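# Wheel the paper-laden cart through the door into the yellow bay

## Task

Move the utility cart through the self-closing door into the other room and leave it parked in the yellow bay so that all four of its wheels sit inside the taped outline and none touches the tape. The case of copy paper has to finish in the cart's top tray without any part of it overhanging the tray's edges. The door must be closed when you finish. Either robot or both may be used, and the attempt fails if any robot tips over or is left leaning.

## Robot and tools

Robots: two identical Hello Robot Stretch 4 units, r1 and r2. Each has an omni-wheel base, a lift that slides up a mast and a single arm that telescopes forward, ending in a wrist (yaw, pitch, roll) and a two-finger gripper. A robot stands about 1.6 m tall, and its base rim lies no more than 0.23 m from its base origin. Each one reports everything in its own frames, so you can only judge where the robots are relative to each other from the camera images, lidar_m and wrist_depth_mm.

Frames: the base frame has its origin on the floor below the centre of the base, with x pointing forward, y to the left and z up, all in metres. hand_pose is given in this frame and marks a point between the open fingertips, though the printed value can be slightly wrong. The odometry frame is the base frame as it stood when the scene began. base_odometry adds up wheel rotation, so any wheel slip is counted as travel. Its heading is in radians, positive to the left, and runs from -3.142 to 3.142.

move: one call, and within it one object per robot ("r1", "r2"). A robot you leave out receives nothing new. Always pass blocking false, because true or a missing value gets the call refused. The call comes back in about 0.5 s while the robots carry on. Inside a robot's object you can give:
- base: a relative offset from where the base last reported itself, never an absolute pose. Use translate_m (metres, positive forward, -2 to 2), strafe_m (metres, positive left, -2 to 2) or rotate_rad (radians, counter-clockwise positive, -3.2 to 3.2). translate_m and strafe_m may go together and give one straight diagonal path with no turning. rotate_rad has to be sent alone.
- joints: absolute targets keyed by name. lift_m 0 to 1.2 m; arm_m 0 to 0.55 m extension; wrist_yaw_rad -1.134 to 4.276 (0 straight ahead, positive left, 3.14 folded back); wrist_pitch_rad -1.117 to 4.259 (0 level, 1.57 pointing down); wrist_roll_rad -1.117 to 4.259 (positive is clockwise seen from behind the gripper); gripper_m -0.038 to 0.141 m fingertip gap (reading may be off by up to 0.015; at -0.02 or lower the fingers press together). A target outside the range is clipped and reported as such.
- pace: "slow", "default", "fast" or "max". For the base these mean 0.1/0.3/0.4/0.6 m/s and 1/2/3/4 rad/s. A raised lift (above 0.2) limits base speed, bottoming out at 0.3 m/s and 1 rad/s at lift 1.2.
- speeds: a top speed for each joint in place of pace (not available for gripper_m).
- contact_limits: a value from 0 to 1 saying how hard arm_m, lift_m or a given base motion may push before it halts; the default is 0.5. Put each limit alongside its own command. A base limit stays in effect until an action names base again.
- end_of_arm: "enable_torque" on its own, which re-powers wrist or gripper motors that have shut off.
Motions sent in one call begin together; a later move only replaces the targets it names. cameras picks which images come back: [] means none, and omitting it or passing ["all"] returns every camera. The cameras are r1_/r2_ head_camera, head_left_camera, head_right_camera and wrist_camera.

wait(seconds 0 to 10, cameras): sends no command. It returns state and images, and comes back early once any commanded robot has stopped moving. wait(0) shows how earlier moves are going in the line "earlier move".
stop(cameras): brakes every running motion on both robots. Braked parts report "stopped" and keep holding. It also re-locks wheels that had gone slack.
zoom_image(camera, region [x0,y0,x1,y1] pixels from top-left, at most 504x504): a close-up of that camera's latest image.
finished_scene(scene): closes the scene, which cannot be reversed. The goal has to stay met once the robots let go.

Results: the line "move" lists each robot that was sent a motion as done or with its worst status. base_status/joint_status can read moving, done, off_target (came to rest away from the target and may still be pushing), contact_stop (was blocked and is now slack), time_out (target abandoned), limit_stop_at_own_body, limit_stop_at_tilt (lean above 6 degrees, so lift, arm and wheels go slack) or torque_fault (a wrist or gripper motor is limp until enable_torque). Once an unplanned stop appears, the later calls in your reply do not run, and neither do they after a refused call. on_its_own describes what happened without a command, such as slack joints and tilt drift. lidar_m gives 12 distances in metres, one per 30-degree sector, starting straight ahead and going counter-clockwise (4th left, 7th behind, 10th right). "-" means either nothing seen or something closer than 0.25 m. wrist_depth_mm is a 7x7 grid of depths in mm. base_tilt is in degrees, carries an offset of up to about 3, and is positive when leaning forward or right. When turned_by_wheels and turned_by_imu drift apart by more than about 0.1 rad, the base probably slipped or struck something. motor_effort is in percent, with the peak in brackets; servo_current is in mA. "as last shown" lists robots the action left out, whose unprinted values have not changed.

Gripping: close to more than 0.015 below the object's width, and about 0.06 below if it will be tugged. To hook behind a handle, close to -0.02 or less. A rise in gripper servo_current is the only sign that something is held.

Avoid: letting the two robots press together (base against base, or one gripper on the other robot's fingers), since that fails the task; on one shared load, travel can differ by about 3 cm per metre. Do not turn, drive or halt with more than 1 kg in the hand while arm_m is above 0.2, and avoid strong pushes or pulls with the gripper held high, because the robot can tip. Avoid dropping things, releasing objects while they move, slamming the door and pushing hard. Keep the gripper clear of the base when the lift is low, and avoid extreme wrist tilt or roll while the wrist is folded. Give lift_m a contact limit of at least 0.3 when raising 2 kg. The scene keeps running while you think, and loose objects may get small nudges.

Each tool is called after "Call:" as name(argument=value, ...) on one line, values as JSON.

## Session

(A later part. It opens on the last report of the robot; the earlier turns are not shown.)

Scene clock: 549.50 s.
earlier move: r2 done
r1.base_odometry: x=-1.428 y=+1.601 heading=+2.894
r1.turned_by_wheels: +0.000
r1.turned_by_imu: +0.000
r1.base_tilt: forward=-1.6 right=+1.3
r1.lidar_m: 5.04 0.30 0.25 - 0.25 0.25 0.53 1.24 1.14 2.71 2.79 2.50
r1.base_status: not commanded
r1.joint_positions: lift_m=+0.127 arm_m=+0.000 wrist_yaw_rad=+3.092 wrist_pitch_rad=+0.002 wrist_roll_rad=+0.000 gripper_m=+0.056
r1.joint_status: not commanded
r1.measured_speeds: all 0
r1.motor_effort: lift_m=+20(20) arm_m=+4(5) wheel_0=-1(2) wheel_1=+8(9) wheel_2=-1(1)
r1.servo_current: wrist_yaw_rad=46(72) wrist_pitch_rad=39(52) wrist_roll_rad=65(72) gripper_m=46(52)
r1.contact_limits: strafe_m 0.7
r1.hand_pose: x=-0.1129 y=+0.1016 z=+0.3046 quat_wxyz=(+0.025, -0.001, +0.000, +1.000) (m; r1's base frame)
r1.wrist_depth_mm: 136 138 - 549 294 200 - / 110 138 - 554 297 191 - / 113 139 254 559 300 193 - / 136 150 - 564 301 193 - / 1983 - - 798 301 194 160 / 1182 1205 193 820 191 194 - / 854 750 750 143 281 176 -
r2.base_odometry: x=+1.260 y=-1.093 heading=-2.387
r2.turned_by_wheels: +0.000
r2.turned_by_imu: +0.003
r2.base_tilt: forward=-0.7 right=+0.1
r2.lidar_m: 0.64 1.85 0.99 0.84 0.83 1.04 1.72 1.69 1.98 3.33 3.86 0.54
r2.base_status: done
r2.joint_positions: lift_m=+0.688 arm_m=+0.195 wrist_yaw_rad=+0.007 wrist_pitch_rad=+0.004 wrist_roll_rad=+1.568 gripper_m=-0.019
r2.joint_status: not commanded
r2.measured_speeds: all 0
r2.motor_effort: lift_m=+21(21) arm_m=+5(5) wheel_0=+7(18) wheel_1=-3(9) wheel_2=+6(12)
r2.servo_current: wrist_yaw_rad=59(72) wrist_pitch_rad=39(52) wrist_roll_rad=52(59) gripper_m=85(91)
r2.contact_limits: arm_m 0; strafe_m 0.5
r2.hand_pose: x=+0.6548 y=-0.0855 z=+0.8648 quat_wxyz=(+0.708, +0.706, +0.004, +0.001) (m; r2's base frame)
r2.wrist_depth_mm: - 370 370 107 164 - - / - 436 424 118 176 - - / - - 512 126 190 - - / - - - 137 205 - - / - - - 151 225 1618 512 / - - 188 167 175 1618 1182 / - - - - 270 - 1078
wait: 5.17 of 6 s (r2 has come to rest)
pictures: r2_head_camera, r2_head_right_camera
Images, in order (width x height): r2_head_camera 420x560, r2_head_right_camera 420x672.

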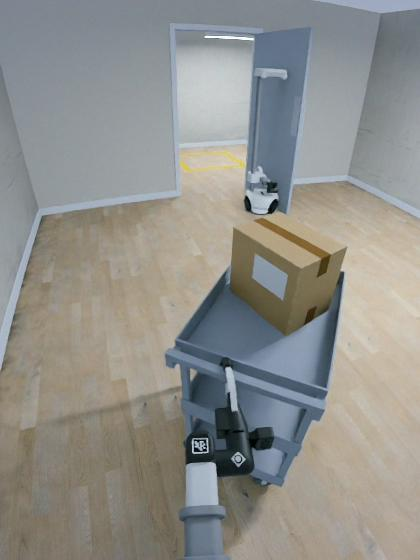

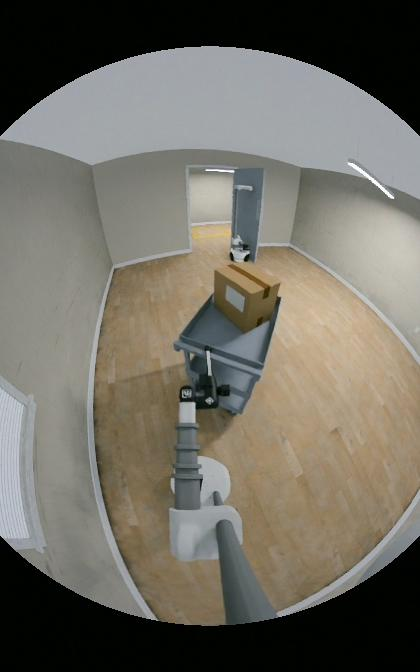

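Call:
move(blocking=false, r2={"base":{"translate_m":-0.064,"strafe_m":-0.40},"pace":"slow","contact_limits":{"strafe_m":0.5}}, cameras=[])

Call:
wait(seconds=7, cameras=["r2_head_camera","r2_head_right_camera"])

Scene clock: 565.10 s.
move: r2 moving
r1: as last shown
r1.lidar_m: 5.01 0.33 0.25 - 0.25 0.25 0.59 1.24 1.11 2.72 2.77 2.51
r1.motor_effort: lift_m=+20(20) arm_m=+4(5) wheel_0=-1(1) wheel_1=+8(9) wheel_2=-1(1)
r1.servo_current: wrist_yaw_rad=52(59) wrist_pitch_rad=39(52) wrist_roll_rad=39(65) gripper_m=39(52)
r1.contact_limits: strafe_m 0.7
r1.wrist_depth_mm: 136 138 - 544 296 200 - / 110 138 - 554 297 193 - / 114 139 253 554 300 193 - / 136 150 - 564 301 194 - / 1921 - - 788 303 195 160 / 1205 1182 194 809 191 195 - / 854 750 750 143 281 175 -
r2.base_odometry: x=+1.252 y=-1.082 heading=-2.385
r2.turned_by_wheels: +0.001
r2.turned_by_imu: +0.002
r2.base_tilt: forward=-0.7 right=+0.1
r2.lidar_m: 0.62 1.86 1.01 0.85 0.84 1.05 1.70 1.70 1.94 3.35 3.87 0.57
r2.base_status: translate_m moving; strafe_m moving
r2.joint_positions: lift_m=+0.688 arm_m=+0.195 wrist_yaw_rad=+0.007 wrist_pitch_rad=+0.004 wrist_roll_rad=+1.568 gripper_m=-0.019
r2.joint_status: not commanded
r2.measured_speeds: translate_m=-0.008 strafe_m=-0.051 rotate_rad=+0.000 lift_m=+0.000 arm_m=+0.000 wrist_yaw_rad=+0.000 wrist_pitch_rad=+0.000 wrist_roll_rad=+0.000
r2.motor_effort: lift_m=+21(21) arm_m=+5(5) wheel_0=+12(14) wheel_1=-5(7) wheel_2=+7(9)
r2.servo_current: wrist_yaw_rad=52(65) wrist_pitch_rad=39(52) wrist_roll_rad=33(52) gripper_m=78(85)
r2.contact_limits: arm_m 0; strafe_m 0.5
r2.hand_pose: x=+0.6548 y=-0.0855 z=+0.8648 quat_wxyz=(+0.708, +0.706, +0.004, +0.001) (m; r2's base frame)
r2.wrist_depth_mm: - 370 370 107 163 - - / - 436 421 118 175 - - / - - 508 125 189 - - / - - - 135 205 - - / - - - 148 224 1661 512 / - - - 166 175 1618 1182 / - - - - 270 - 1060
pictures: none
No camera images: "cameras" was empty.

Scene clock: 569.87 s.
earlier move: r2 done
r1.base_odometry: x=-1.428 y=+1.601 heading=+2.894
r1.turned_by_wheels: +0.000
r1.turned_by_imu: +0.000
r1.base_tilt: forward=-1.6 right=+1.3
r1.lidar_m: 2.57 0.33 0.25 - 0.25 0.25 0.56 1.22 1.12 2.72 2.82 2.49
r1.base_status: not commanded
r1.joint_positions: lift_m=+0.127 arm_m=+0.000 wrist_yaw_rad=+3.092 wrist_pitch_rad=+0.002 wrist_roll_rad=+0.000 gripper_m=+0.056
r1.joint_status: not commanded
r1.measured_speeds: all 0
r1.motor_effort: lift_m=+20(20) arm_m=+4(5) wheel_0=-1(2) wheel_1=+8(9) wheel_2=-1(1)
r1.servo_current: wrist_yaw_rad=33(78) wrist_pitch_rad=39(52) wrist_roll_rad=33(65) gripper_m=39(52)
r1.contact_limits: strafe_m 0.7
r1.hand_pose: x=-0.1129 y=+0.1016 z=+0.3046 quat_wxyz=(+0.025, -0.001, +0.000, +1.000) (m; r1's base frame)
r1.wrist_depth_mm: 136 138 - 549 293 200 - / 110 138 - 554 297 192 - / 114 139 253 559 300 193 - / 136 150 - 564 301 194 - / 1983 - - 809 303 195 160 / 1205 1182 194 820 191 194 - / 854 741 750 143 281 176 -
r2.base_odometry: x=+1.032 y=-0.758 heading=-2.386
r2.turned_by_wheels: -0.001
r2.turned_by_imu: +0.001
r2.base_tilt: forward=-0.7 right=+0.1
r2.lidar_m: 0.61 2.61 1.46 1.20 1.22 1.45 1.53 1.53 1.75 2.99 3.50 0.59
r2.base_status: done
r2.joint_positions: lift_m=+0.688 arm_m=+0.195 wrist_yaw_rad=+0.007 wrist_pitch_rad=+0.004 wrist_roll_rad=+1.568 gripper_m=-0.019
r2.joint_status: not commanded
r2.measured_speeds: all 0
r2.motor_effort: lift_m=+21(21) arm_m=+4(5) wheel_0=+6(16) wheel_1=-5(7) wheel_2=+6(10)
r2.servo_current: wrist_yaw_rad=59(78) wrist_pitch_rad=39(52) wrist_roll_rad=39(59) gripper_m=78(91)
r2.contact_limits: arm_m 0; strafe_m 0.5
r2.hand_pose: x=+0.6548 y=-0.0855 z=+0.8648 quat_wxyz=(+0.708, +0.706, +0.004, +0.001) (m; r2's base frame)
r2.wrist_depth_mm: - - 544 143 200 - - / - 442 430 148 206 778 - / - 484 466 154 213 - - / - - 535 160 221 - - / - - 627 167 229 - - / - - 188 173 179 1576 492 / - - - - - 1808 1182
wait: 4.77 of 7 s (r2 has come to rest)
pictures: r2_head_camera, r2_head_right_camera
Images, in order (width x height): r2_head_camera 420x560, r2_head_right_camera 420x672.

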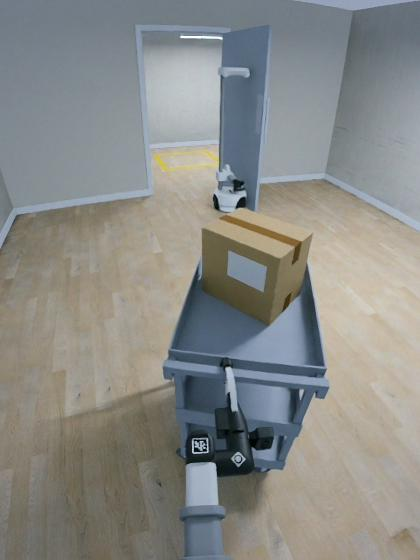

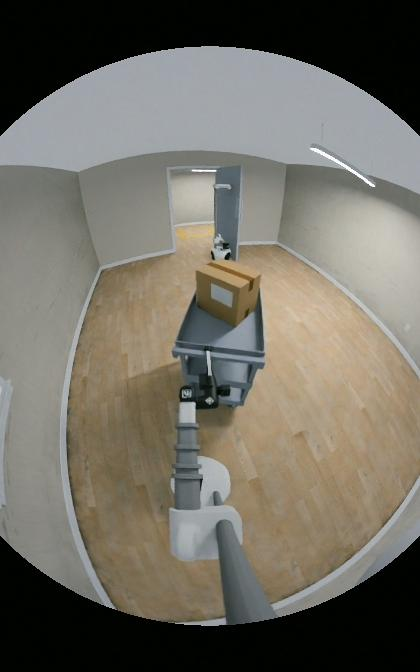

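Call:
move(blocking=false, r2={"base":{"translate_m":0.5,"strafe_m":-0.25},"pace":"slow","contact_limits":{"strafe_m":0.5}}, cameras=[])

Call:
wait(seconds=8, cameras=["r2_head_camera","r1_head_camera"])

Scene clock: 587.73 s.
move: r2 moving
r1: as last shown
r1.lidar_m: 2.55 0.31 0.25 - 0.25 0.26 0.55 1.23 1.14 2.73 2.77 2.49
r1.motor_effort: lift_m=+20(20) arm_m=+4(5) wheel_0=-1(2) wheel_1=+8(8) wheel_2=-1(1)
r1.servo_current: wrist_yaw_rad=39(52) wrist_pitch_rad=46(46) wrist_roll_rad=39(59) gripper_m=39(46)
r1.contact_limits: strafe_m 0.7
r1.wrist_depth_mm: 136 138 - 544 294 200 - / 110 138 - 554 298 192 - / 114 139 254 554 298 193 - / 136 149 - 564 301 193 - / 1921 - - 798 303 195 160 / 1205 1182 194 809 191 194 - / 842 750 759 143 282 176 -
r2.base_odometry: x=+1.019 y=-0.762 heading=-2.385
r2.turned_by_wheels: +0.001
r2.turned_by_imu: +0.001
r2.base_tilt: forward=-0.7 right=+0.1
r2.lidar_m: 0.61 2.60 1.49 1.23 1.20 1.44 1.54 1.53 1.79 3.05 3.50 0.59
r2.base_status: translate_m moving; strafe_m moving
r2.joint_positions: lift_m=+0.688 arm_m=+0.195 wrist_yaw_rad=+0.007 wrist_pitch_rad=+0.004 wrist_roll_rad=+1.568 gripper_m=-0.019
r2.joint_status: not commanded
r2.measured_speeds: translate_m=+0.048 strafe_m=-0.024 rotate_rad=+0.000 lift_m=+0.000 arm_m=+0.000 wrist_yaw_rad=+0.000 wrist_pitch_rad=+0.000 wrist_roll_rad=+0.000
r2.motor_effort: lift_m=+21(21) arm_m=+5(5) wheel_0=+12(13) wheel_1=+6(6) wheel_2=-9(11)
r2.servo_current: wrist_yaw_rad=59(59) wrist_pitch_rad=46(52) wrist_roll_rad=52(52) gripper_m=72(91)
r2.contact_limits: arm_m 0; strafe_m 0.5
r2.hand_pose: x=+0.6548 y=-0.0855 z=+0.8648 quat_wxyz=(+0.708, +0.706, +0.004, +0.001) (m; r2's base frame)
r2.wrist_depth_mm: - - 525 140 196 - - / - 433 427 145 203 778 - / - 488 462 151 211 - - / - - 539 159 220 - - / - - - 166 228 - - / - - - 172 179 1618 484 / - - - - - - 1182
pictures: none
No camera images: "cameras" was empty.

Scene clock: 594.00 s.
earlier move: r2 done
r1.base_odometry: x=-1.428 y=+1.601 heading=+2.894
r1.turned_by_wheels: +0.000
r1.turned_by_imu: +0.000
r1.base_tilt: forward=-1.6 right=+1.3
r1.lidar_m: 2.14 0.31 0.25 - 0.25 0.26 0.57 1.22 1.11 2.71 2.79 2.37
r1.base_status: not commanded
r1.joint_positions: lift_m=+0.127 arm_m=+0.000 wrist_yaw_rad=+3.092 wrist_pitch_rad=+0.002 wrist_roll_rad=+0.000 gripper_m=+0.056
r1.joint_status: not commanded
r1.measured_speeds: all 0
r1.motor_effort: lift_m=+20(20) arm_m=+4(5) wheel_0=-1(2) wheel_1=+8(9) wheel_2=-1(1)
r1.servo_current: wrist_yaw_rad=59(65) wrist_pitch_rad=46(52) wrist_roll_rad=39(72) gripper_m=39(52)
r1.contact_limits: strafe_m 0.7
r1.hand_pose: x=-0.1129 y=+0.1016 z=+0.3046 quat_wxyz=(+0.025, -0.001, +0.000, +1.000) (m; r1's base frame)
r1.wrist_depth_mm: 136 138 - 544 291 200 - / 110 138 - 554 297 193 - / 114 139 254 564 298 193 - / 136 149 - 559 301 194 - / 1921 - - 788 303 194 160 / 1205 1205 193 809 191 195 - / 842 759 750 143 283 176 -
r2.base_odometry: x=+0.497 y=-0.919 heading=-2.386
r2.turned_by_wheels: -0.001
r2.turned_by_imu: +0.000
r2.base_tilt: forward=-0.7 right=+0.0
r2.lidar_m: 0.63 3.38 1.92 1.60 1.57 1.88 1.94 1.95 2.27 3.11 3.13 0.43
r2.base_status: done
r2.joint_positions: lift_m=+0.688 arm_m=+0.195 wrist_yaw_rad=-0.001 wrist_pitch_rad=+0.004 wrist_roll_rad=+1.568 gripper_m=-0.019
r2.joint_status: not commanded
r2.measured_speeds: all 0
r2.motor_effort: lift_m=+21(21) arm_m=+5(5) wheel_0=+4(16) wheel_1=+4(7) wheel_2=-8(13)
r2.servo_current: wrist_yaw_rad=46(65) wrist_pitch_rad=39(52) wrist_roll_rad=46(65) gripper_m=78(91)
r2.contact_limits: arm_m 0; strafe_m 0.5
r2.hand_pose: x=+0.6541 y=-0.0877 z=+0.8648 quat_wxyz=(+0.708, +0.706, +0.001, -0.002) (m; r2's base frame)
r2.wrist_depth_mm: - 459 - - - - - / - - - - - - - / - - - - - - 488 / - - - - - 1397 459 / - - - - 222 1618 1182 / - - 187 132 176 349 353 / - - - - - 1661 1160
wait: 6.27 of 8 s (r2 has come to rest)
pictures: r1_head_camera, r2_head_camera
Images, in order (width x height): r1_head_camera 420x560, r2_head_camera 420x560.

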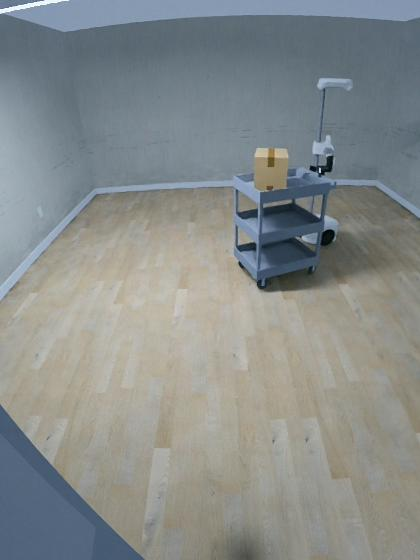

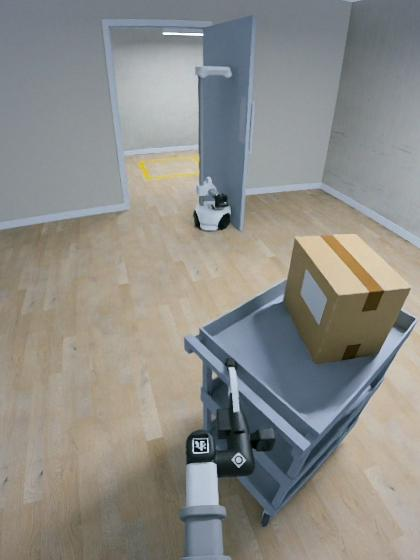

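Call:
move(blocking=false, r2={"base":{"strafe_m":0.3,"translate_m":-0.05},"joints":{"arm_m":0.05},"speeds":{"arm_m":0.08},"pace":"slow","contact_limits":{"strafe_m":0.5}}, cameras=[])

Call:
wait(seconds=5, cameras=["r2_head_camera"])

Call:
move(blocking=false, r2={"base":{"rotate_rad":-0.5},"pace":"slow"}, cameras=[])

Call:
wait(seconds=3, cameras=["r2_head_camera"])

Scene clock: 653.27 s.
move: r2 moving
r1: as last shown
r1.lidar_m: 2.15 0.31 0.25 - 0.25 0.25 0.58 1.23 1.13 2.71 2.81 2.35
r1.motor_effort: lift_m=+20(20) arm_m=+4(4) wheel_0=-1(1) wheel_1=+8(8) wheel_2=-1(1)
r1.servo_current: wrist_yaw_rad=59(59) wrist_pitch_rad=46(52) wrist_roll_rad=52(59) gripper_m=39(46)
r1.contact_limits: strafe_m 0.7
r1.wrist_depth_mm: 136 138 - 544 293 201 - / 110 138 - 549 298 192 - / 113 138 254 554 298 193 - / 136 150 - 564 304 194 - / 1983 - - 809 303 195 160 / 1205 1205 194 820 190 195 - / 842 741 750 143 282 175 -
r2.base_odometry: x=+0.507 y=-0.927 heading=-2.385
r2.turned_by_wheels: +0.001
r2.turned_by_imu: +0.001
r2.base_tilt: forward=-0.6 right=+0.1
r2.lidar_m: 0.58 3.35 1.89 1.58 1.58 1.87 1.92 1.94 2.24 3.14 3.12 0.44
r2.base_status: translate_m moving; strafe_m moving
r2.joint_positions: lift_m=+0.688 arm_m=+0.163 wrist_yaw_rad=-0.001 wrist_pitch_rad=+0.004 wrist_roll_rad=+1.568 gripper_m=-0.019
r2.joint_status: arm_m moving
r2.measured_speeds: translate_m=-0.008 strafe_m=+0.051 rotate_rad=-0.001 lift_m=+0.000 arm_m=-0.079 wrist_yaw_rad=+0.000 wrist_pitch_rad=+0.000 wrist_roll_rad=+0.000
r2.motor_effort: lift_m=+21(21) arm_m=-8(13) wheel_0=-6(11) wheel_1=+8(8) wheel_2=+5(8)
r2.servo_current: wrist_yaw_rad=33(59) wrist_pitch_rad=39(46) wrist_roll_rad=46(59) gripper_m=78(85)
r2.contact_limits: strafe_m 0.5
r2.hand_pose: x=+0.6222 y=-0.0877 z=+0.8648 quat_wxyz=(+0.708, +0.706, +0.001, -0.002) (m; r2's base frame)
r2.wrist_depth_mm: - 439 - - - - - / - - - - - - - / - - - - - 153 521 / - - - - - 1430 469 / - - - - 219 1576 1182 / - - 187 126 177 349 349 / - - - - - - 1160
pictures: none
No camera images: "cameras" was empty.

Scene clock: 657.03 s.
earlier move: r2 done
r1.base_odometry: x=-1.428 y=+1.601 heading=+2.894
r1.turned_by_wheels: +0.000
r1.turned_by_imu: +0.000
r1.base_tilt: forward=-1.6 right=+1.3
r1.lidar_m: 2.35 0.31 0.25 - 0.25 0.25 0.58 1.23 1.12 2.72 2.81 2.28
r1.base_status: not commanded
r1.joint_positions: lift_m=+0.127 arm_m=+0.000 wrist_yaw_rad=+3.092 wrist_pitch_rad=+0.002 wrist_roll_rad=+0.000 gripper_m=+0.056
r1.joint_status: not commanded
r1.measured_speeds: all 0
r1.motor_effort: lift_m=+20(20) arm_m=+4(5) wheel_0=-1(2) wheel_1=+8(9) wheel_2=-1(1)
r1.servo_current: wrist_yaw_rad=46(72) wrist_pitch_rad=39(52) wrist_roll_rad=52(65) gripper_m=46(46)
r1.contact_limits: strafe_m 0.7
r1.hand_pose: x=-0.1129 y=+0.1016 z=+0.3046 quat_wxyz=(+0.025, -0.001, +0.000, +1.000) (m; r1's base frame)
r1.wrist_depth_mm: 136 138 - 549 294 200 - / 110 138 - 554 297 191 - / 113 139 254 559 300 193 - / 136 150 - 559 300 193 - / 1921 - - 809 301 194 160 / 1229 1205 193 798 190 194 - / 866 759 750 143 282 175 -
r2.base_odometry: x=+0.739 y=-1.103 heading=-2.386
r2.turned_by_wheels: +0.000
r2.turned_by_imu: -0.001
r2.base_tilt: forward=-0.7 right=+0.1
r2.lidar_m: 0.48 2.78 1.58 1.29 1.30 1.52 1.97 1.97 2.28 3.42 0.39 0.35
r2.base_status: done
r2.joint_positions: lift_m=+0.688 arm_m=+0.050 wrist_yaw_rad=-0.002 wrist_pitch_rad=+0.004 wrist_roll_rad=+1.568 gripper_m=-0.019
r2.joint_status: all done
r2.measured_speeds: all 0
r2.motor_effort: lift_m=+21(21) arm_m=-6(14) wheel_0=-5(14) wheel_1=+5(9) wheel_2=+5(8)
r2.servo_current: wrist_yaw_rad=46(65) wrist_pitch_rad=39(52) wrist_roll_rad=46(65) gripper_m=78(91)
r2.contact_limits: strafe_m 0.5
r2.hand_pose: x=+0.5093 y=-0.0880 z=+0.8648 quat_wxyz=(+0.708, +0.706, +0.001, -0.002) (m; r2's base frame)
r2.wrist_depth_mm: - 404 389 - - - - / - - 504 - 145 - - / - - - - 164 - - / - - - 103 189 1464 484 / - - - 121 223 1576 1138 / - - 185 154 176 1499 1118 / - - - - - 1708 1138
wait: 3.77 of 5 s (r2 has come to rest)
pictures: r2_head_camera
Images, in order (width x height): r2_head_camera 420x560.

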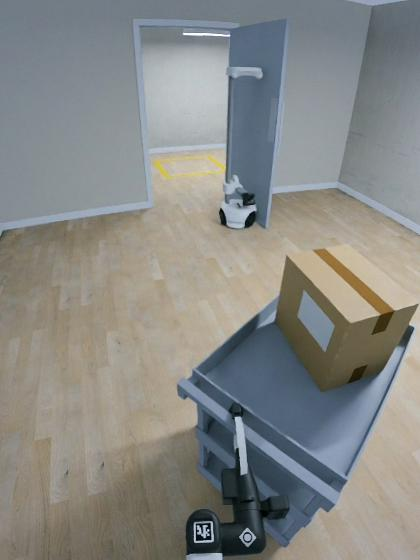

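Scene clock: 657.53 s.
move: r2 moving
r1: as last shown
r1.lidar_m: 2.32 0.33 0.25 - 0.25 0.26 0.56 1.21 1.11 2.72 2.81 2.28
r1.motor_effort: lift_m=+20(20) arm_m=+4(5) wheel_0=-1(2) wheel_1=+8(8) wheel_2=-1(1)
r1.servo_current: wrist_yaw_rad=46(52) wrist_pitch_rad=46(46) wrist_roll_rad=52(52) gripper_m=46(46)
r1.contact_limits: strafe_m 0.7
r1.wrist_depth_mm: 136 138 - 544 296 201 - / 110 138 - 549 298 193 - / 114 139 255 559 300 193 - / 136 150 - 564 301 194 - / 1983 - - 809 303 195 160 / 1205 1182 195 820 190 195 - / 854 750 759 143 279 176 -
r2.base_odometry: x=+0.739 y=-1.103 heading=-2.510
r2.turned_by_wheels: -0.124
r2.turned_by_imu: -0.120
r2.base_tilt: forward=-0.7 right=+0.0
r2.lidar_m: 0.48 3.56 1.70 1.31 1.27 1.41 1.99 1.97 2.13 3.25 3.44 0.37
r2.base_status: rotate_rad moving
r2.joint_positions: lift_m=+0.688 arm_m=+0.050 wrist_yaw_rad=+0.011 wrist_pitch_rad=+0.004 wrist_roll_rad=+1.568 gripper_m=-0.019
r2.joint_status: not commanded
r2.measured_speeds: translate_m=+0.000 strafe_m=+0.000 rotate_rad=-0.489 lift_m=+0.000 arm_m=+0.000 wrist_yaw_rad=+0.008 wrist_pitch_rad=+0.000 wrist_roll_rad=+0.000
r2.motor_effort: lift_m=+21(21) arm_m=-5(7) wheel_0=+15(18) wheel_1=+10(11) wheel_2=+12(15)
r2.servo_current: wrist_yaw_rad=65(65) wrist_pitch_rad=39(46) wrist_roll_rad=46(52) gripper_m=85(85)
r2.hand_pose: x=+0.5103 y=-0.0843 z=+0.8648 quat_wxyz=(+0.708, +0.706, +0.005, +0.002) (m; r2's base frame)
r2.wrist_depth_mm: - 379 373 - 138 - - / - 504 459 - 153 - - / - - 597 - 170 - - / - - - 112 191 1464 517 / - - - 128 218 1537 466 / - - 196 151 180 1576 1182 / - - - - 324 332 334
pictures: none
No camera images: "cameras" was empty.

Scene clock: 658.73 s.
earlier move: r2 done
r1.base_odometry: x=-1.428 y=+1.601 heading=+2.894
r1.turned_by_wheels: +0.000
r1.turned_by_imu: +0.000
r1.base_tilt: forward=-1.6 right=+1.2
r1.lidar_m: 2.34 0.32 0.25 - 0.25 0.25 0.54 1.21 1.12 2.72 2.80 2.30
r1.base_status: not commanded
r1.joint_positions: lift_m=+0.127 arm_m=+0.000 wrist_yaw_rad=+3.092 wrist_pitch_rad=+0.002 wrist_roll_rad=+0.000 gripper_m=+0.056
r1.joint_status: not commanded
r1.measured_speeds: all 0
r1.motor_effort: lift_m=+20(20) arm_m=+5(5) wheel_0=-1(2) wheel_1=+8(9) wheel_2=-1(1)
r1.servo_current: wrist_yaw_rad=46(72) wrist_pitch_rad=46(46) wrist_roll_rad=46(65) gripper_m=39(46)
r1.contact_limits: strafe_m 0.7
r1.hand_pose: x=-0.1129 y=+0.1016 z=+0.3046 quat_wxyz=(+0.025, -0.001, +0.000, +1.000) (m; r1's base frame)
r1.wrist_depth_mm: 136 138 - 544 296 200 - / 110 138 - 554 297 191 - / 114 139 254 559 298 193 - / 136 150 - 559 301 193 - / - - - 809 303 195 160 / 1205 1205 194 809 191 195 - / 854 750 759 143 281 175 -
r2.base_odometry: x=+0.739 y=-1.103 heading=-2.884
r2.turned_by_wheels: -0.375
r2.turned_by_imu: -0.364
r2.base_tilt: forward=-0.7 right=+0.1
r2.lidar_m: 0.44 3.16 2.64 1.54 1.28 1.31 1.56 1.96 1.98 2.31 3.41 0.48
r2.base_status: done
r2.joint_positions: lift_m=+0.688 arm_m=+0.050 wrist_yaw_rad=+0.001 wrist_pitch_rad=+0.004 wrist_roll_rad=+1.568 gripper_m=-0.019
r2.joint_status: not commanded
r2.measured_speeds: all 0
r2.motor_effort: lift_m=+21(21) arm_m=-5(7) wheel_0=+6(18) wheel_1=+4(11) wheel_2=+7(15)
r2.servo_current: wrist_yaw_rad=39(78) wrist_pitch_rad=46(52) wrist_roll_rad=46(59) gripper_m=78(85)
r2.hand_pose: x=+0.5094 y=-0.0873 z=+0.8648 quat_wxyz=(+0.708, +0.706, +0.002, -0.001) (m; r2's base frame)
r2.wrist_depth_mm: - - - 171 231 1661 - / - - 615 172 231 759 - / - 492 462 173 233 831 - / - - 500 232 234 842 - / - - 559 174 235 - - / - - 585 175 181 - - / - - - - 236 - 496
wait: 1.20 of 3 s (r2 has come to rest)
pictures: r2_head_camera
Images, in order (width x height): r2_head_camera 420x560.

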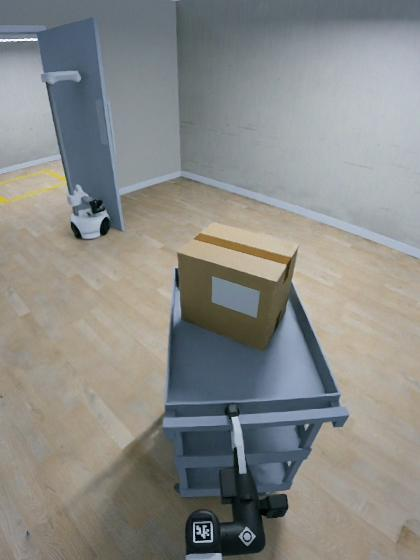

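Call:
move(blocking=false, r2={"base":{"strafe_m":0.5,"translate_m":-0.05},"pace":"slow","contact_limits":{"strafe_m":0.5}}, cameras=[])

Call:
wait(seconds=7, cameras=["r2_head_camera"])

Call:
move(blocking=false, r2={"base":{"rotate_rad":-0.7},"pace":"slow"}, cameras=[])

Call:
wait(seconds=3, cameras=["r2_head_camera"])

Scene clock: 669.40 s.
move: r2 moving
r1: as last shown
r1.base_tilt: forward=-1.6 right=+1.3
r1.lidar_m: 2.29 0.34 0.25 - 0.25 0.25 0.58 1.23 1.14 2.71 2.80 2.29
r1.motor_effort: lift_m=+20(20) arm_m=+4(4) wheel_0=-1(1) wheel_1=+8(9) wheel_2=-1(1)
r1.servo_current: wrist_yaw_rad=39(65) wrist_pitch_rad=39(46) wrist_roll_rad=46(59) gripper_m=39(46)
r1.contact_limits: strafe_m 0.7
r1.wrist_depth_mm: 136 138 - 544 291 200 - / 110 138 - 549 297 192 - / 113 139 255 559 300 193 - / 136 150 - 559 301 194 - / 1983 - - 809 303 194 160 / 1205 1182 193 809 191 194 - / 854 741 759 143 281 175 -
r2.base_odometry: x=+0.743 y=-1.116 heading=-2.884
r2.turned_by_wheels: +0.001
r2.turned_by_imu: +0.001
r2.base_tilt: forward=-0.6 right=+0.1
r2.lidar_m: 0.44 3.15 2.58 1.51 1.27 1.27 1.57 1.97 1.99 2.32 3.44 0.49
r2.base_status: translate_m moving; strafe_m moving
r2.joint_positions: lift_m=+0.688 arm_m=+0.050 wrist_yaw_rad=+0.001 wrist_pitch_rad=+0.004 wrist_roll_rad=+1.568 gripper_m=-0.019
r2.joint_status: not commanded
r2.measured_speeds: translate_m=-0.004 strafe_m=+0.053 rotate_rad=-0.003 lift_m=+0.000 arm_m=+0.000 wrist_yaw_rad=+0.000 wrist_pitch_rad=+0.000 wrist_roll_rad=+0.000
r2.motor_effort: lift_m=+21(21) arm_m=-5(5) wheel_0=-7(10) wheel_1=+6(9) wheel_2=+8(8)
r2.servo_current: wrist_yaw_rad=39(59) wrist_pitch_rad=46(46) wrist_roll_rad=46(59) gripper_m=85(85)
r2.contact_limits: strafe_m 0.5
r2.hand_pose: x=+0.5094 y=-0.0873 z=+0.8648 quat_wxyz=(+0.708, +0.706, +0.002, -0.001) (m; r2's base frame)
r2.wrist_depth_mm: - - - 171 230 1661 - / - - 615 172 232 750 - / - 484 466 173 232 820 - / - - 500 233 234 831 - / - - 554 174 234 - - / - - 186 174 180 - - / - - - - 236 - 496
pictures: none
No camera images: "cameras" was empty.

Scene clock: 675.13 s.
earlier move: r2 done
r1.base_odometry: x=-1.428 y=+1.601 heading=+2.894
r1.turned_by_wheels: +0.000
r1.turned_by_imu: +0.000
r1.base_tilt: forward=-1.6 right=+1.3
r1.lidar_m: 2.69 0.33 0.25 - 0.25 0.25 0.56 1.23 1.12 2.71 2.81 2.43
r1.base_status: not commanded
r1.joint_positions: lift_m=+0.127 arm_m=+0.000 wrist_yaw_rad=+3.092 wrist_pitch_rad=+0.002 wrist_roll_rad=+0.000 gripper_m=+0.056
r1.joint_status: not commanded
r1.measured_speeds: all 0
r1.motor_effort: lift_m=+20(20) arm_m=+4(5) wheel_0=-1(2) wheel_1=+8(9) wheel_2=-1(1)
r1.servo_current: wrist_yaw_rad=59(72) wrist_pitch_rad=46(52) wrist_roll_rad=52(65) gripper_m=39(52)
r1.contact_limits: strafe_m 0.7
r1.hand_pose: x=-0.1129 y=+0.1016 z=+0.3046 quat_wxyz=(+0.025, -0.001, +0.000, +1.000) (m; r1's base frame)
r1.wrist_depth_mm: 136 138 - 549 294 200 - / 110 138 - 549 297 191 - / 113 139 253 559 301 193 - / 135 150 - 564 300 195 - / 1921 - - 798 301 195 160 / 1205 1182 194 798 190 194 - / 842 759 750 143 281 176 -
r2.base_odometry: x=+0.914 y=-1.574 heading=-2.884
r2.turned_by_wheels: +0.000
r2.turned_by_imu: -0.002
r2.base_tilt: forward=-0.7 right=+0.1
r2.lidar_m: 0.48 3.28 1.87 1.05 0.93 0.88 1.07 1.95 2.30 2.69 0.35 0.33
r2.base_status: done
r2.joint_positions: lift_m=+0.688 arm_m=+0.050 wrist_yaw_rad=-0.003 wrist_pitch_rad=+0.004 wrist_roll_rad=+1.569 gripper_m=-0.019
r2.joint_status: not commanded
r2.measured_speeds: all 0
r2.motor_effort: lift_m=+21(21) arm_m=-5(6) wheel_0=-6(16) wheel_1=+3(9) wheel_2=+4(9)
r2.servo_current: wrist_yaw_rad=52(65) wrist_pitch_rad=46(52) wrist_roll_rad=39(59) gripper_m=85(98)
r2.contact_limits: strafe_m 0.5
r2.hand_pose: x=+0.5091 y=-0.0884 z=+0.8648 quat_wxyz=(+0.708, +0.706, +0.000, -0.003) (m; r2's base frame)
r2.wrist_depth_mm: - 424 407 - - - - / - - 539 - - - - / - - - - 165 171 521 / - - - - 188 1499 477 / - - - 121 225 1576 1182 / - - 185 145 175 1430 343 / - - - - - 1863 1160
wait: 5.73 of 7 s (r2 has come to rest)
pictures: r2_head_camera
Images, in order (width x height): r2_head_camera 420x560.

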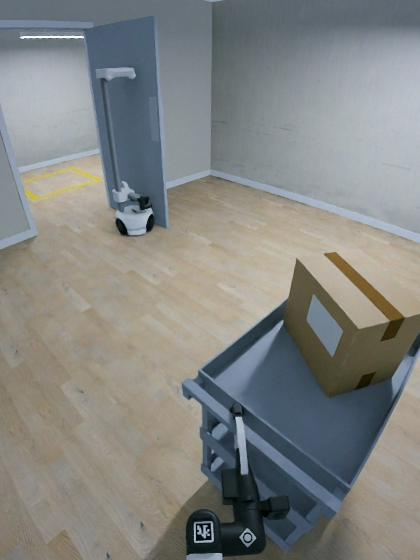

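Scene clock: 675.63 s.
move: r2 moving
r1: as last shown
r1.lidar_m: 2.62 0.32 0.25 - 0.25 0.25 0.57 1.23 1.12 2.72 2.82 2.43
r1.motor_effort: lift_m=+20(20) arm_m=+4(5) wheel_0=-1(1) wheel_1=+8(9) wheel_2=-1(1)
r1.servo_current: wrist_yaw_rad=59(65) wrist_pitch_rad=46(52) wrist_roll_rad=39(59) gripper_m=39(46)
r1.contact_limits: strafe_m 0.7
r1.wrist_depth_mm: 136 138 - 539 293 201 - / 110 138 - 554 297 192 - / 114 139 254 554 300 193 - / 136 150 - 564 301 193 - / 1921 - - 809 301 195 160 / 1205 1205 195 809 191 194 - / 854 768 759 143 279 176 -
r2.base_odometry: x=+0.914 y=-1.574 heading=-3.007
r2.turned_by_wheels: -0.123
r2.turned_by_imu: -0.119
r2.base_tilt: forward=-0.7 right=+0.0
r2.lidar_m: 0.46 3.09 2.38 1.18 0.93 0.90 1.00 1.62 2.26 2.50 3.85 0.38
r2.base_status: rotate_rad moving
r2.joint_positions: lift_m=+0.688 arm_m=+0.050 wrist_yaw_rad=+0.012 wrist_pitch_rad=+0.004 wrist_roll_rad=+1.569 gripper_m=-0.019
r2.joint_status: not commanded
r2.measured_speeds: translate_m=+0.001 strafe_m=+0.001 rotate_rad=-0.486 lift_m=+0.000 arm_m=+0.000 wrist_yaw_rad=+0.032 wrist_pitch_rad=+0.000 wrist_roll_rad=+0.000
r2.motor_effort: lift_m=+21(21) arm_m=-5(5) wheel_0=+17(17) wheel_1=+12(12) wheel_2=+13(14)
r2.servo_current: wrist_yaw_rad=72(72) wrist_pitch_rad=46(46) wrist_roll_rad=65(65) gripper_m=72(85)
r2.hand_pose: x=+0.5104 y=-0.0840 z=+0.8648 quat_wxyz=(+0.708, +0.706, +0.006, +0.003) (m; r2's base frame)
r2.wrist_depth_mm: - 392 379 - 133 - - / - 525 480 - 148 - - / - - - - 170 - - / - - - 104 188 1499 504 / - - - 123 216 1618 459 / - - - 148 179 1576 1138 / - - - - 320 1708 1078
pictures: none
No camera images: "cameras" was empty.

Scene clock: 677.10 s.
earlier move: r2 done
r1.base_odometry: x=-1.428 y=+1.601 heading=+2.894
r1.turned_by_wheels: +0.000
r1.turned_by_imu: +0.000
r1.base_tilt: forward=-1.6 right=+1.3
r1.lidar_m: 2.57 0.32 0.25 - 0.25 0.25 0.58 1.21 1.12 2.70 2.82 2.46
r1.base_status: not commanded
r1.joint_positions: lift_m=+0.127 arm_m=+0.000 wrist_yaw_rad=+3.092 wrist_pitch_rad=+0.002 wrist_roll_rad=+0.000 gripper_m=+0.056
r1.joint_status: not commanded
r1.measured_speeds: all 0
r1.motor_effort: lift_m=+20(20) arm_m=+4(5) wheel_0=-1(2) wheel_1=+9(9) wheel_2=-1(1)
r1.servo_current: wrist_yaw_rad=46(78) wrist_pitch_rad=33(52) wrist_roll_rad=59(65) gripper_m=46(52)
r1.contact_limits: strafe_m 0.7
r1.hand_pose: x=-0.1129 y=+0.1016 z=+0.3046 quat_wxyz=(+0.025, -0.001, +0.000, +1.000) (m; r1's base frame)
r1.wrist_depth_mm: 136 138 - 549 293 200 - / 110 138 - 559 296 191 - / 114 139 256 559 298 193 - / 135 150 - 564 301 194 - / 1983 - - 798 301 195 160 / 1205 1205 194 820 191 194 - / 854 750 750 143 282 176 -
r2.base_odometry: x=+0.914 y=-1.574 heading=+2.700
r2.turned_by_wheels: -0.576
r2.turned_by_imu: -0.559
r2.base_tilt: forward=-0.7 right=+0.1
r2.lidar_m: 0.39 0.80 3.09 2.64 1.23 0.95 0.89 0.98 1.50 2.29 2.46 0.50
r2.base_status: done
r2.joint_positions: lift_m=+0.688 arm_m=+0.050 wrist_yaw_rad=+0.004 wrist_pitch_rad=+0.004 wrist_roll_rad=+1.569 gripper_m=-0.019
r2.joint_status: not commanded
r2.measured_speeds: all 0
r2.motor_effort: lift_m=+21(21) arm_m=-4(5) wheel_0=+3(22) wheel_1=+5(12) wheel_2=+7(16)
r2.servo_current: wrist_yaw_rad=52(78) wrist_pitch_rad=46(46) wrist_roll_rad=52(65) gripper_m=85(91)
r2.hand_pose: x=+0.5096 y=-0.0864 z=+0.8648 quat_wxyz=(+0.708, +0.706, +0.003, +0.000) (m; r2's base frame)
r2.wrist_depth_mm: - - - 303 320 1537 1160 / - - - 224 296 1618 504 / - - - 210 276 1808 - / - - 585 196 256 - - / - - 492 186 243 842 - / - - 186 174 181 - - / - - 525 - 220 - -
wait: 1.47 of 3 s (r2 has come to rest)
pictures: r2_head_camera
Images, in order (width x height): r2_head_camera 420x560.

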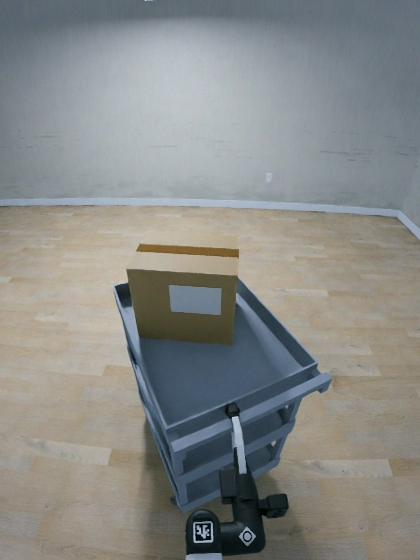

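Call:
move(blocking=false, r2={"base":{"strafe_m":0.6,"translate_m":-0.2},"pace":"slow","contact_limits":{"strafe_m":0.5}}, cameras=[])

Call:
wait(seconds=9, cameras=["r2_head_camera"])

Call:
move(blocking=false, r2={"base":{"rotate_rad":-0.7},"pace":"slow"}, cameras=[])

Call:
wait(seconds=3, cameras=["r2_head_camera"])

Scene clock: 687.40 s.
move: r2 moving
r1: as last shown
r1.lidar_m: 2.60 0.32 0.25 - 0.25 0.25 0.57 1.21 1.12 2.71 2.80 2.44
r1.motor_effort: lift_m=+20(20) arm_m=+4(5) wheel_0=-1(2) wheel_1=+8(8) wheel_2=-1(1)
r1.servo_current: wrist_yaw_rad=52(52) wrist_pitch_rad=46(46) wrist_roll_rad=46(59) gripper_m=46(46)
r1.contact_limits: strafe_m 0.7
r1.wrist_depth_mm: 136 138 - 544 294 200 - / 110 138 - 549 298 192 - / 114 139 254 554 300 194 - / 136 150 - 564 300 193 - / 1983 - - 798 303 195 160 / 1205 1229 193 809 191 195 - / 842 759 759 143 281 175 -
r2.base_odometry: x=+0.912 y=-1.586 heading=+2.701
r2.turned_by_wheels: +0.001
r2.turned_by_imu: +0.001
r2.base_tilt: forward=-0.6 right=+0.1
r2.lidar_m: 0.40 0.83 3.07 2.63 1.23 0.95 0.90 0.99 1.50 2.30 2.50 0.51
r2.base_status: translate_m moving; strafe_m moving
r2.joint_positions: lift_m=+0.688 arm_m=+0.050 wrist_yaw_rad=+0.003 wrist_pitch_rad=+0.004 wrist_roll_rad=+1.569 gripper_m=-0.019
r2.joint_status: not commanded
r2.measured_speeds: translate_m=-0.017 strafe_m=+0.047 rotate_rad=+0.002 lift_m=+0.000 arm_m=+0.000 wrist_yaw_rad=-0.007 wrist_pitch_rad=+0.000 wrist_roll_rad=+0.000
r2.motor_effort: lift_m=+21(21) arm_m=-4(4) wheel_0=-12(13) wheel_1=+6(9) wheel_2=+9(11)
r2.servo_current: wrist_yaw_rad=46(59) wrist_pitch_rad=39(46) wrist_roll_rad=46(59) gripper_m=78(78)
r2.contact_limits: strafe_m 0.5
r2.hand_pose: x=+0.5096 y=-0.0865 z=+0.8648 quat_wxyz=(+0.708, +0.706, +0.002, +0.000) (m; r2's base frame)
r2.wrist_depth_mm: - - - 300 317 1576 1160 / - - - 221 291 1708 500 / - - - 206 271 1756 - / - - 554 196 258 820 - / - - 492 186 242 842 - / - - 186 175 181 - - / - - 525 - 222 - -
pictures: none
No camera images: "cameras" was empty.

Scene clock: 694.50 s.
earlier move: r2 done
r1.base_odometry: x=-1.428 y=+1.601 heading=+2.894
r1.turned_by_wheels: +0.000
r1.turned_by_imu: +0.000
r1.base_tilt: forward=-1.6 right=+1.3
r1.lidar_m: 5.03 0.36 0.25 - 0.25 0.25 0.57 1.24 1.11 2.71 2.79 2.54
r1.base_status: not commanded
r1.joint_positions: lift_m=+0.127 arm_m=+0.000 wrist_yaw_rad=+3.092 wrist_pitch_rad=+0.002 wrist_roll_rad=+0.000 gripper_m=+0.056
r1.joint_status: not commanded
r1.measured_speeds: all 0
r1.motor_effort: lift_m=+20(20) arm_m=+4(5) wheel_0=-1(2) wheel_1=+8(9) wheel_2=-1(1)
r1.servo_current: wrist_yaw_rad=39(72) wrist_pitch_rad=46(52) wrist_roll_rad=39(65) gripper_m=39(52)
r1.contact_limits: strafe_m 0.7
r1.hand_pose: x=-0.1129 y=+0.1016 z=+0.3046 quat_wxyz=(+0.025, -0.001, +0.000, +1.000) (m; r1's base frame)
r1.wrist_depth_mm: 136 138 - 544 294 200 - / 110 138 - 554 298 193 - / 114 139 254 549 298 194 - / 136 150 - 559 301 194 - / 1983 - - 820 303 194 160 / 1182 1182 193 820 191 194 - / 866 750 741 143 282 175 -
r2.base_odometry: x=+0.839 y=-2.201 heading=+2.700
r2.turned_by_wheels: -0.001
r2.turned_by_imu: -0.003
r2.base_tilt: forward=-0.7 right=+0.1
r2.lidar_m: 0.50 2.76 2.92 1.92 0.85 0.67 0.67 0.73 1.05 2.84 0.36 0.34
r2.base_status: done
r2.joint_positions: lift_m=+0.688 arm_m=+0.050 wrist_yaw_rad=-0.004 wrist_pitch_rad=+0.004 wrist_roll_rad=+1.569 gripper_m=-0.019
r2.joint_status: not commanded
r2.measured_speeds: all 0
r2.motor_effort: lift_m=+21(21) arm_m=-4(5) wheel_0=-8(14) wheel_1=+4(9) wheel_2=+5(11)
r2.servo_current: wrist_yaw_rad=46(65) wrist_pitch_rad=46(52) wrist_roll_rad=52(65) gripper_m=85(91)
r2.contact_limits: strafe_m 0.5
r2.hand_pose: x=+0.5090 y=-0.0885 z=+0.8648 quat_wxyz=(+0.708, +0.706, +0.000, -0.003) (m; r2's base frame)
r2.wrist_depth_mm: - 442 424 - - 120 - / - - - - - 133 - / - - - - - - 512 / - - - - 185 1397 469 / - - - 116 224 1618 1182 / - - 186 142 178 334 340 / - - - - - 1863 1182
wait: 7.10 of 9 s (r2 has come to rest)
pictures: r2_head_camera
Images, in order (width x height): r2_head_camera 420x560.

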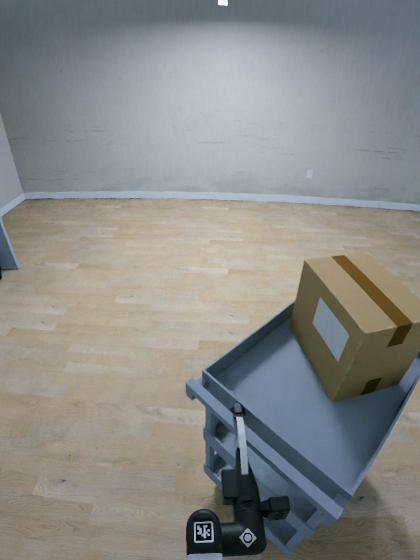

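Scene clock: 695.00 s.
move: r2 moving
r1: as last shown
r1.lidar_m: 5.02 0.33 0.25 - 0.25 0.25 0.56 1.26 1.13 2.70 2.81 2.55
r1.motor_effort: lift_m=+20(20) arm_m=+4(4) wheel_0=-1(1) wheel_1=+8(9) wheel_2=-1(1)
r1.servo_current: wrist_yaw_rad=46(59) wrist_pitch_rad=39(52) wrist_roll_rad=46(59) gripper_m=39(46)
r1.contact_limits: strafe_m 0.7
r1.wrist_depth_mm: 136 138 - 544 296 201 - / 110 138 - 549 297 192 - / 114 139 254 554 300 193 - / 136 149 - 564 303 194 - / 1921 - - 798 303 194 160 / 1205 1182 193 809 191 195 - / 854 750 759 143 279 176 -
r2.base_odometry: x=+0.839 y=-2.201 heading=+2.577
r2.turned_by_wheels: -0.123
r2.turned_by_imu: -0.119
r2.base_tilt: forward=-0.7 right=+0.0
r2.lidar_m: 0.49 2.92 2.78 2.88 1.02 0.71 0.66 0.69 0.92 2.46 2.96 0.36
r2.base_status: rotate_rad moving
r2.joint_positions: lift_m=+0.688 arm_m=+0.050 wrist_yaw_rad=+0.013 wrist_pitch_rad=+0.004 wrist_roll_rad=+1.569 gripper_m=-0.019
r2.joint_status: not commanded
r2.measured_speeds: translate_m=+0.000 strafe_m=+0.000 rotate_rad=-0.484 lift_m=+0.000 arm_m=+0.000 wrist_yaw_rad=+0.045 wrist_pitch_rad=+0.000 wrist_roll_rad=+0.000
r2.motor_effort: lift_m=+21(21) arm_m=-4(4) wheel_0=+22(22) wheel_1=+10(11) wheel_2=+12(14)
r2.servo_current: wrist_yaw_rad=85(85) wrist_pitch_rad=39(52) wrist_roll_rad=46(52) gripper_m=78(85)
r2.hand_pose: x=+0.5104 y=-0.0837 z=+0.8648 quat_wxyz=(+0.708, +0.706, +0.006, +0.003) (m; r2's base frame)
r2.wrist_depth_mm: - 404 394 - - - - / - - 504 - - - - / - - - - 161 166 - / - - - - 181 1397 484 / - - - 115 214 1618 1205 / - - - 136 179 1464 1138 / - - 166 - - 1661 1138
pictures: none
No camera images: "cameras" was empty.

Scene clock: 696.47 s.
earlier move: r2 done
r1.base_odometry: x=-1.428 y=+1.601 heading=+2.894
r1.turned_by_wheels: +0.000
r1.turned_by_imu: +0.000
r1.base_tilt: forward=-1.6 right=+1.3
r1.lidar_m: 5.02 0.32 0.25 - 0.25 0.26 0.56 1.23 1.12 2.72 2.77 2.75
r1.base_status: not commanded
r1.joint_positions: lift_m=+0.127 arm_m=+0.000 wrist_yaw_rad=+3.092 wrist_pitch_rad=+0.002 wrist_roll_rad=+0.000 gripper_m=+0.056
r1.joint_status: not commanded
r1.measured_speeds: all 0
r1.motor_effort: lift_m=+20(20) arm_m=+4(4) wheel_0=+0(1) wheel_1=+8(9) wheel_2=-1(1)
r1.servo_current: wrist_yaw_rad=52(72) wrist_pitch_rad=39(52) wrist_roll_rad=39(65) gripper_m=46(52)
r1.contact_limits: strafe_m 0.7
r1.hand_pose: x=-0.1129 y=+0.1016 z=+0.3046 quat_wxyz=(+0.025, -0.001, +0.000, +1.000) (m; r1's base frame)
r1.wrist_depth_mm: 136 138 - 544 291 201 - / 110 138 - 549 298 192 - / 114 139 253 554 300 193 - / 136 150 - 564 301 195 - / 1983 - - 809 301 194 160 / 1182 1205 194 809 191 195 - / 842 750 759 143 281 176 -
r2.base_odometry: x=+0.839 y=-2.201 heading=+2.001
r2.turned_by_wheels: -0.576
r2.turned_by_imu: -0.559
r2.base_tilt: forward=-0.6 right=+0.1
r2.lidar_m: 0.40 4.07 2.98 2.78 2.95 1.06 0.74 0.67 0.68 0.88 2.14 0.48
r2.base_status: done
r2.joint_positions: lift_m=+0.688 arm_m=+0.050 wrist_yaw_rad=+0.003 wrist_pitch_rad=+0.004 wrist_roll_rad=+1.569 gripper_m=-0.019
r2.joint_status: not commanded
r2.measured_speeds: all 0
r2.motor_effort: lift_m=+21(21) arm_m=-4(5) wheel_0=+3(24) wheel_1=+4(13) wheel_2=+6(14)
r2.servo_current: wrist_yaw_rad=39(91) wrist_pitch_rad=46(52) wrist_roll_rad=52(59) gripper_m=78(91)
r2.hand_pose: x=+0.5096 y=-0.0866 z=+0.8648 quat_wxyz=(+0.708, +0.706, +0.002, +0.000) (m; r2's base frame)
r2.wrist_depth_mm: - - - 209 276 1661 1229 / - - - 202 264 1708 - / - - - 194 255 788 - / - - 492 187 248 854 - / - - 512 182 239 842 - / - - 186 176 181 - - / - - - - 225 - -
wait: 1.47 of 3 s (r2 has come to rest)
pictures: r2_head_camera
Images, in order (width x height): r2_head_camera 420x560.

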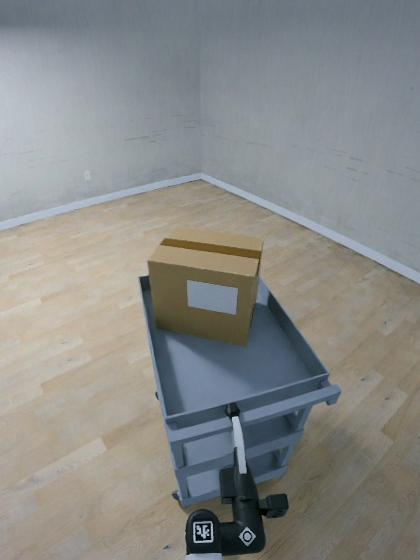

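Call:
move(blocking=false, r2={"base":{"strafe_m":0.57,"translate_m":-0.18},"pace":"slow","contact_limits":{"strafe_m":0.5}}, cameras=[])

Call:
wait(seconds=9, cameras=["r2_head_camera"])

Call:
move(blocking=false, r2={"base":{"rotate_rad":-0.75},"pace":"slow"}, cameras=[])

Call:
wait(seconds=3, cameras=["r2_head_camera"])

Scene clock: 716.57 s.
move: r2 moving
r1: as last shown
r1.base_tilt: forward=-1.6 right=+1.2
r1.lidar_m: 5.02 0.31 0.25 - 0.25 0.25 0.56 1.23 1.13 2.70 2.79 2.76
r1.motor_effort: lift_m=+20(20) arm_m=+4(5) wheel_0=-1(2) wheel_1=+8(9) wheel_2=-1(1)
r1.servo_current: wrist_yaw_rad=46(59) wrist_pitch_rad=46(46) wrist_roll_rad=39(52) gripper_m=46(46)
r1.contact_limits: strafe_m 0.7
r1.wrist_depth_mm: 136 138 - 549 294 201 - / 110 139 - 549 298 192 - / 114 139 254 559 298 193 - / 136 150 - 564 301 194 - / 1983 - - 809 301 193 160 / 1182 1205 194 809 191 194 - / 866 750 759 143 281 176 -
r2.base_odometry: x=+0.829 y=-2.210 heading=+2.002
r2.turned_by_wheels: +0.001
r2.turned_by_imu: +0.001
r2.base_tilt: forward=-0.6 right=+0.1
r2.lidar_m: 0.41 4.07 2.95 2.76 2.94 1.03 0.71 0.66 0.68 0.89 2.16 0.50
r2.base_status: translate_m moving; strafe_m moving
r2.joint_positions: lift_m=+0.688 arm_m=+0.050 wrist_yaw_rad=+0.003 wrist_pitch_rad=+0.004 wrist_roll_rad=+1.569 gripper_m=-0.019
r2.joint_status: not commanded
r2.measured_speeds: translate_m=-0.016 strafe_m=+0.047 rotate_rad=+0.002 lift_m=+0.000 arm_m=+0.000 wrist_yaw_rad=+0.000 wrist_pitch_rad=+0.000 wrist_roll_rad=+0.000
r2.motor_effort: lift_m=+21(21) arm_m=-4(5) wheel_0=-8(10) wheel_1=+5(7) wheel_2=+8(9)
r2.servo_current: wrist_yaw_rad=46(59) wrist_pitch_rad=39(46) wrist_roll_rad=39(59) gripper_m=78(85)
r2.contact_limits: strafe_m 0.5
r2.hand_pose: x=+0.5096 y=-0.0866 z=+0.8648 quat_wxyz=(+0.708, +0.706, +0.002, +0.000) (m; r2's base frame)
r2.wrist_depth_mm: - - - 206 273 1661 1160 / - - - 198 262 1708 - / - - 683 192 254 809 - / - - 488 186 247 854 - / - - 508 182 238 842 - / - - 186 175 180 - - / - - - - 225 - -
pictures: none
No camera images: "cameras" was empty.

Scene clock: 723.30 s.
earlier move: r2 done
r1.base_odometry: x=-1.428 y=+1.601 heading=+2.894
r1.turned_by_wheels: +0.000
r1.turned_by_imu: +0.000
r1.base_tilt: forward=-1.6 right=+1.2
r1.lidar_m: 5.05 0.30 0.25 - 0.25 0.26 0.57 1.24 1.11 2.72 2.24 2.36
r1.base_status: not commanded
r1.joint_positions: lift_m=+0.127 arm_m=+0.000 wrist_yaw_rad=+3.092 wrist_pitch_rad=+0.002 wrist_roll_rad=+0.000 gripper_m=+0.056
r1.joint_status: not commanded
r1.measured_speeds: all 0
r1.motor_effort: lift_m=+20(20) arm_m=+4(5) wheel_0=-1(2) wheel_1=+8(9) wheel_2=-1(1)
r1.servo_current: wrist_yaw_rad=46(72) wrist_pitch_rad=46(52) wrist_roll_rad=46(72) gripper_m=46(52)
r1.contact_limits: strafe_m 0.7
r1.hand_pose: x=-0.1129 y=+0.1016 z=+0.3046 quat_wxyz=(+0.025, -0.001, +0.000, +1.000) (m; r1's base frame)
r1.wrist_depth_mm: 136 138 - 544 293 201 - / 110 138 - 554 298 191 - / 114 139 254 559 300 194 - / 136 150 - 564 301 194 - / 1921 - - 798 303 195 160 / 1229 1205 193 809 190 195 - / 854 750 759 143 282 175 -
r2.base_odometry: x=+0.396 y=-2.602 heading=+2.001
r2.turned_by_wheels: -0.001
r2.turned_by_imu: -0.003
r2.base_tilt: forward=-0.7 right=+0.1
r2.lidar_m: 0.50 3.89 2.26 2.27 2.38 1.30 0.90 0.82 0.84 1.15 0.32 0.31
r2.base_status: done
r2.joint_positions: lift_m=+0.688 arm_m=+0.050 wrist_yaw_rad=-0.005 wrist_pitch_rad=+0.004 wrist_roll_rad=+1.569 gripper_m=-0.019
r2.joint_status: not commanded
r2.measured_speeds: all 0
r2.motor_effort: lift_m=+21(21) arm_m=-4(5) wheel_0=-8(15) wheel_1=+4(7) wheel_2=+3(10)
r2.servo_current: wrist_yaw_rad=52(65) wrist_pitch_rad=46(52) wrist_roll_rad=46(59) gripper_m=78(91)
r2.contact_limits: strafe_m 0.5
r2.hand_pose: x=+0.5089 y=-0.0890 z=+0.8648 quat_wxyz=(+0.708, +0.706, -0.001, -0.003) (m; r2's base frame)
r2.wrist_depth_mm: - - - - - - - / - - - - - - - / - - - - - - - / - - - - - - 418 / - - - - - 340 1138 / - - - - 159 1499 1182 / - - - - - 1756 1182
wait: 6.73 of 9 s (r2 has come to rest)
pictures: r2_head_camera
Images, in order (width x height): r2_head_camera 420x560.

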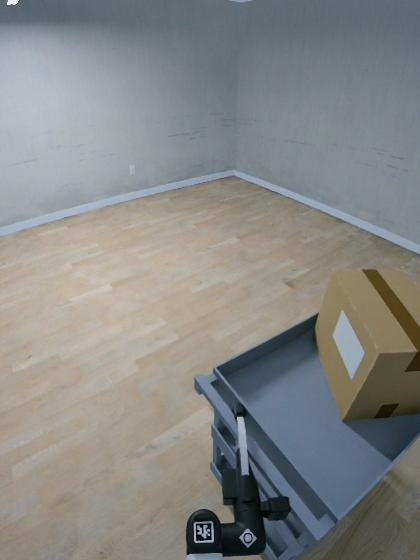

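Scene clock: 723.80 s.
move: r2 moving
r1: as last shown
r1.base_tilt: forward=-1.6 right=+1.3
r1.lidar_m: 5.04 0.31 0.25 - 0.25 0.26 0.54 1.22 1.12 2.72 2.26 2.33
r1.motor_effort: lift_m=+20(20) arm_m=+4(5) wheel_0=-1(1) wheel_1=+8(8) wheel_2=-1(1)
r1.servo_current: wrist_yaw_rad=52(59) wrist_pitch_rad=39(46) wrist_roll_rad=39(59) gripper_m=39(46)
r1.contact_limits: strafe_m 0.7
r1.wrist_depth_mm: 136 138 - 549 293 200 - / 110 138 - 554 297 192 - / 114 139 253 554 298 193 - / 136 150 - 564 300 194 - / 1983 - - 798 303 194 160 / 1205 1182 193 809 190 195 - / 854 768 759 143 282 175 -
r2.base_odometry: x=+0.396 y=-2.602 heading=+1.878
r2.turned_by_wheels: -0.123
r2.turned_by_imu: -0.119
r2.base_tilt: forward=-0.7 right=+0.1
r2.lidar_m: 0.49 3.91 2.51 2.26 2.38 1.53 0.95 0.83 0.84 1.00 0.38 0.33
r2.base_status: rotate_rad moving
r2.joint_positions: lift_m=+0.688 arm_m=+0.050 wrist_yaw_rad=+0.011 wrist_pitch_rad=+0.004 wrist_roll_rad=+1.569 gripper_m=-0.019
r2.joint_status: not commanded
r2.measured_speeds: translate_m=+0.000 strafe_m=+0.000 rotate_rad=-0.475 lift_m=+0.000 arm_m=+0.000 wrist_yaw_rad=+0.063 wrist_pitch_rad=+0.000 wrist_roll_rad=+0.000
r2.motor_effort: lift_m=+21(21) arm_m=-4(5) wheel_0=+18(18) wheel_1=+9(10) wheel_2=+13(13)
r2.servo_current: wrist_yaw_rad=65(65) wrist_pitch_rad=46(52) wrist_roll_rad=52(52) gripper_m=78(85)
r2.hand_pose: x=+0.5103 y=-0.0842 z=+0.8648 quat_wxyz=(+0.708, +0.706, +0.005, +0.003) (m; r2's base frame)
r2.wrist_depth_mm: - 492 - - - - - / - - - - - - - / - - - - - - 466 / - - - - - 1397 452 / - - - - - 1618 1205 / - - - - 167 334 338 / - - - - - - 1182
pictures: none
No camera images: "cameras" was empty.

Scene clock: 725.33 s.
earlier move: r2 done
r1.base_odometry: x=-1.428 y=+1.601 heading=+2.894
r1.turned_by_wheels: +0.000
r1.turned_by_imu: +0.000
r1.base_tilt: forward=-1.6 right=+1.3
r1.lidar_m: 5.02 0.33 0.25 - 0.25 0.25 0.55 1.22 1.11 2.70 2.23 2.32
r1.base_status: not commanded
r1.joint_positions: lift_m=+0.127 arm_m=+0.000 wrist_yaw_rad=+3.092 wrist_pitch_rad=+0.002 wrist_roll_rad=+0.000 gripper_m=+0.056
r1.joint_status: not commanded
r1.measured_speeds: all 0
r1.motor_effort: lift_m=+20(20) arm_m=+4(5) wheel_0=-1(1) wheel_1=+8(9) wheel_2=-1(1)
r1.servo_current: wrist_yaw_rad=59(78) wrist_pitch_rad=39(52) wrist_roll_rad=46(65) gripper_m=39(46)
r1.contact_limits: strafe_m 0.7
r1.hand_pose: x=-0.1129 y=+0.1016 z=+0.3046 quat_wxyz=(+0.025, -0.001, +0.000, +1.000) (m; r1's base frame)
r1.wrist_depth_mm: 136 138 - 544 294 200 - / 110 138 - 549 297 192 - / 114 139 253 559 300 194 - / 136 150 - 564 301 195 - / 1921 - - 809 303 195 160 / 1182 1182 194 820 191 194 - / 854 750 759 143 281 175 -
r2.base_odometry: x=+0.396 y=-2.602 heading=+1.252
r2.turned_by_wheels: -0.626
r2.turned_by_imu: -0.607
r2.base_tilt: forward=-0.6 right=+0.1
r2.lidar_m: 0.41 3.92 3.90 3.92 2.25 2.38 1.79 1.00 0.82 0.82 0.96 0.49
r2.base_status: done
r2.joint_positions: lift_m=+0.688 arm_m=+0.050 wrist_yaw_rad=+0.003 wrist_pitch_rad=+0.004 wrist_roll_rad=+1.569 gripper_m=-0.019
r2.joint_status: not commanded
r2.measured_speeds: all 0
r2.motor_effort: lift_m=+21(21) arm_m=-5(5) wheel_0=+1(23) wheel_1=+5(13) wheel_2=+8(17)
r2.servo_current: wrist_yaw_rad=46(98) wrist_pitch_rad=39(52) wrist_roll_rad=59(59) gripper_m=85(91)
r2.hand_pose: x=+0.5096 y=-0.0866 z=+0.8648 quat_wxyz=(+0.708, +0.706, +0.002, +0.000) (m; r2's base frame)
r2.wrist_depth_mm: - - - 197 260 1618 1160 / - - - 192 256 1708 - / - - 580 187 249 831 - / - - 480 183 244 854 - / - - 517 180 238 842 - / - - 187 175 181 - - / - - - - 228 - -
wait: 1.53 of 3 s (r2 has come to rest)
pictures: r2_head_camera
Images, in order (width x height): r2_head_camera 420x560.

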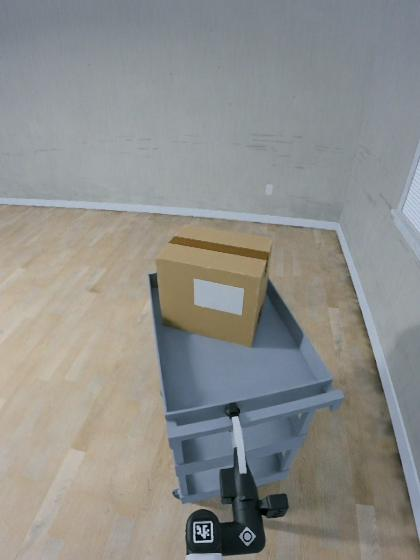

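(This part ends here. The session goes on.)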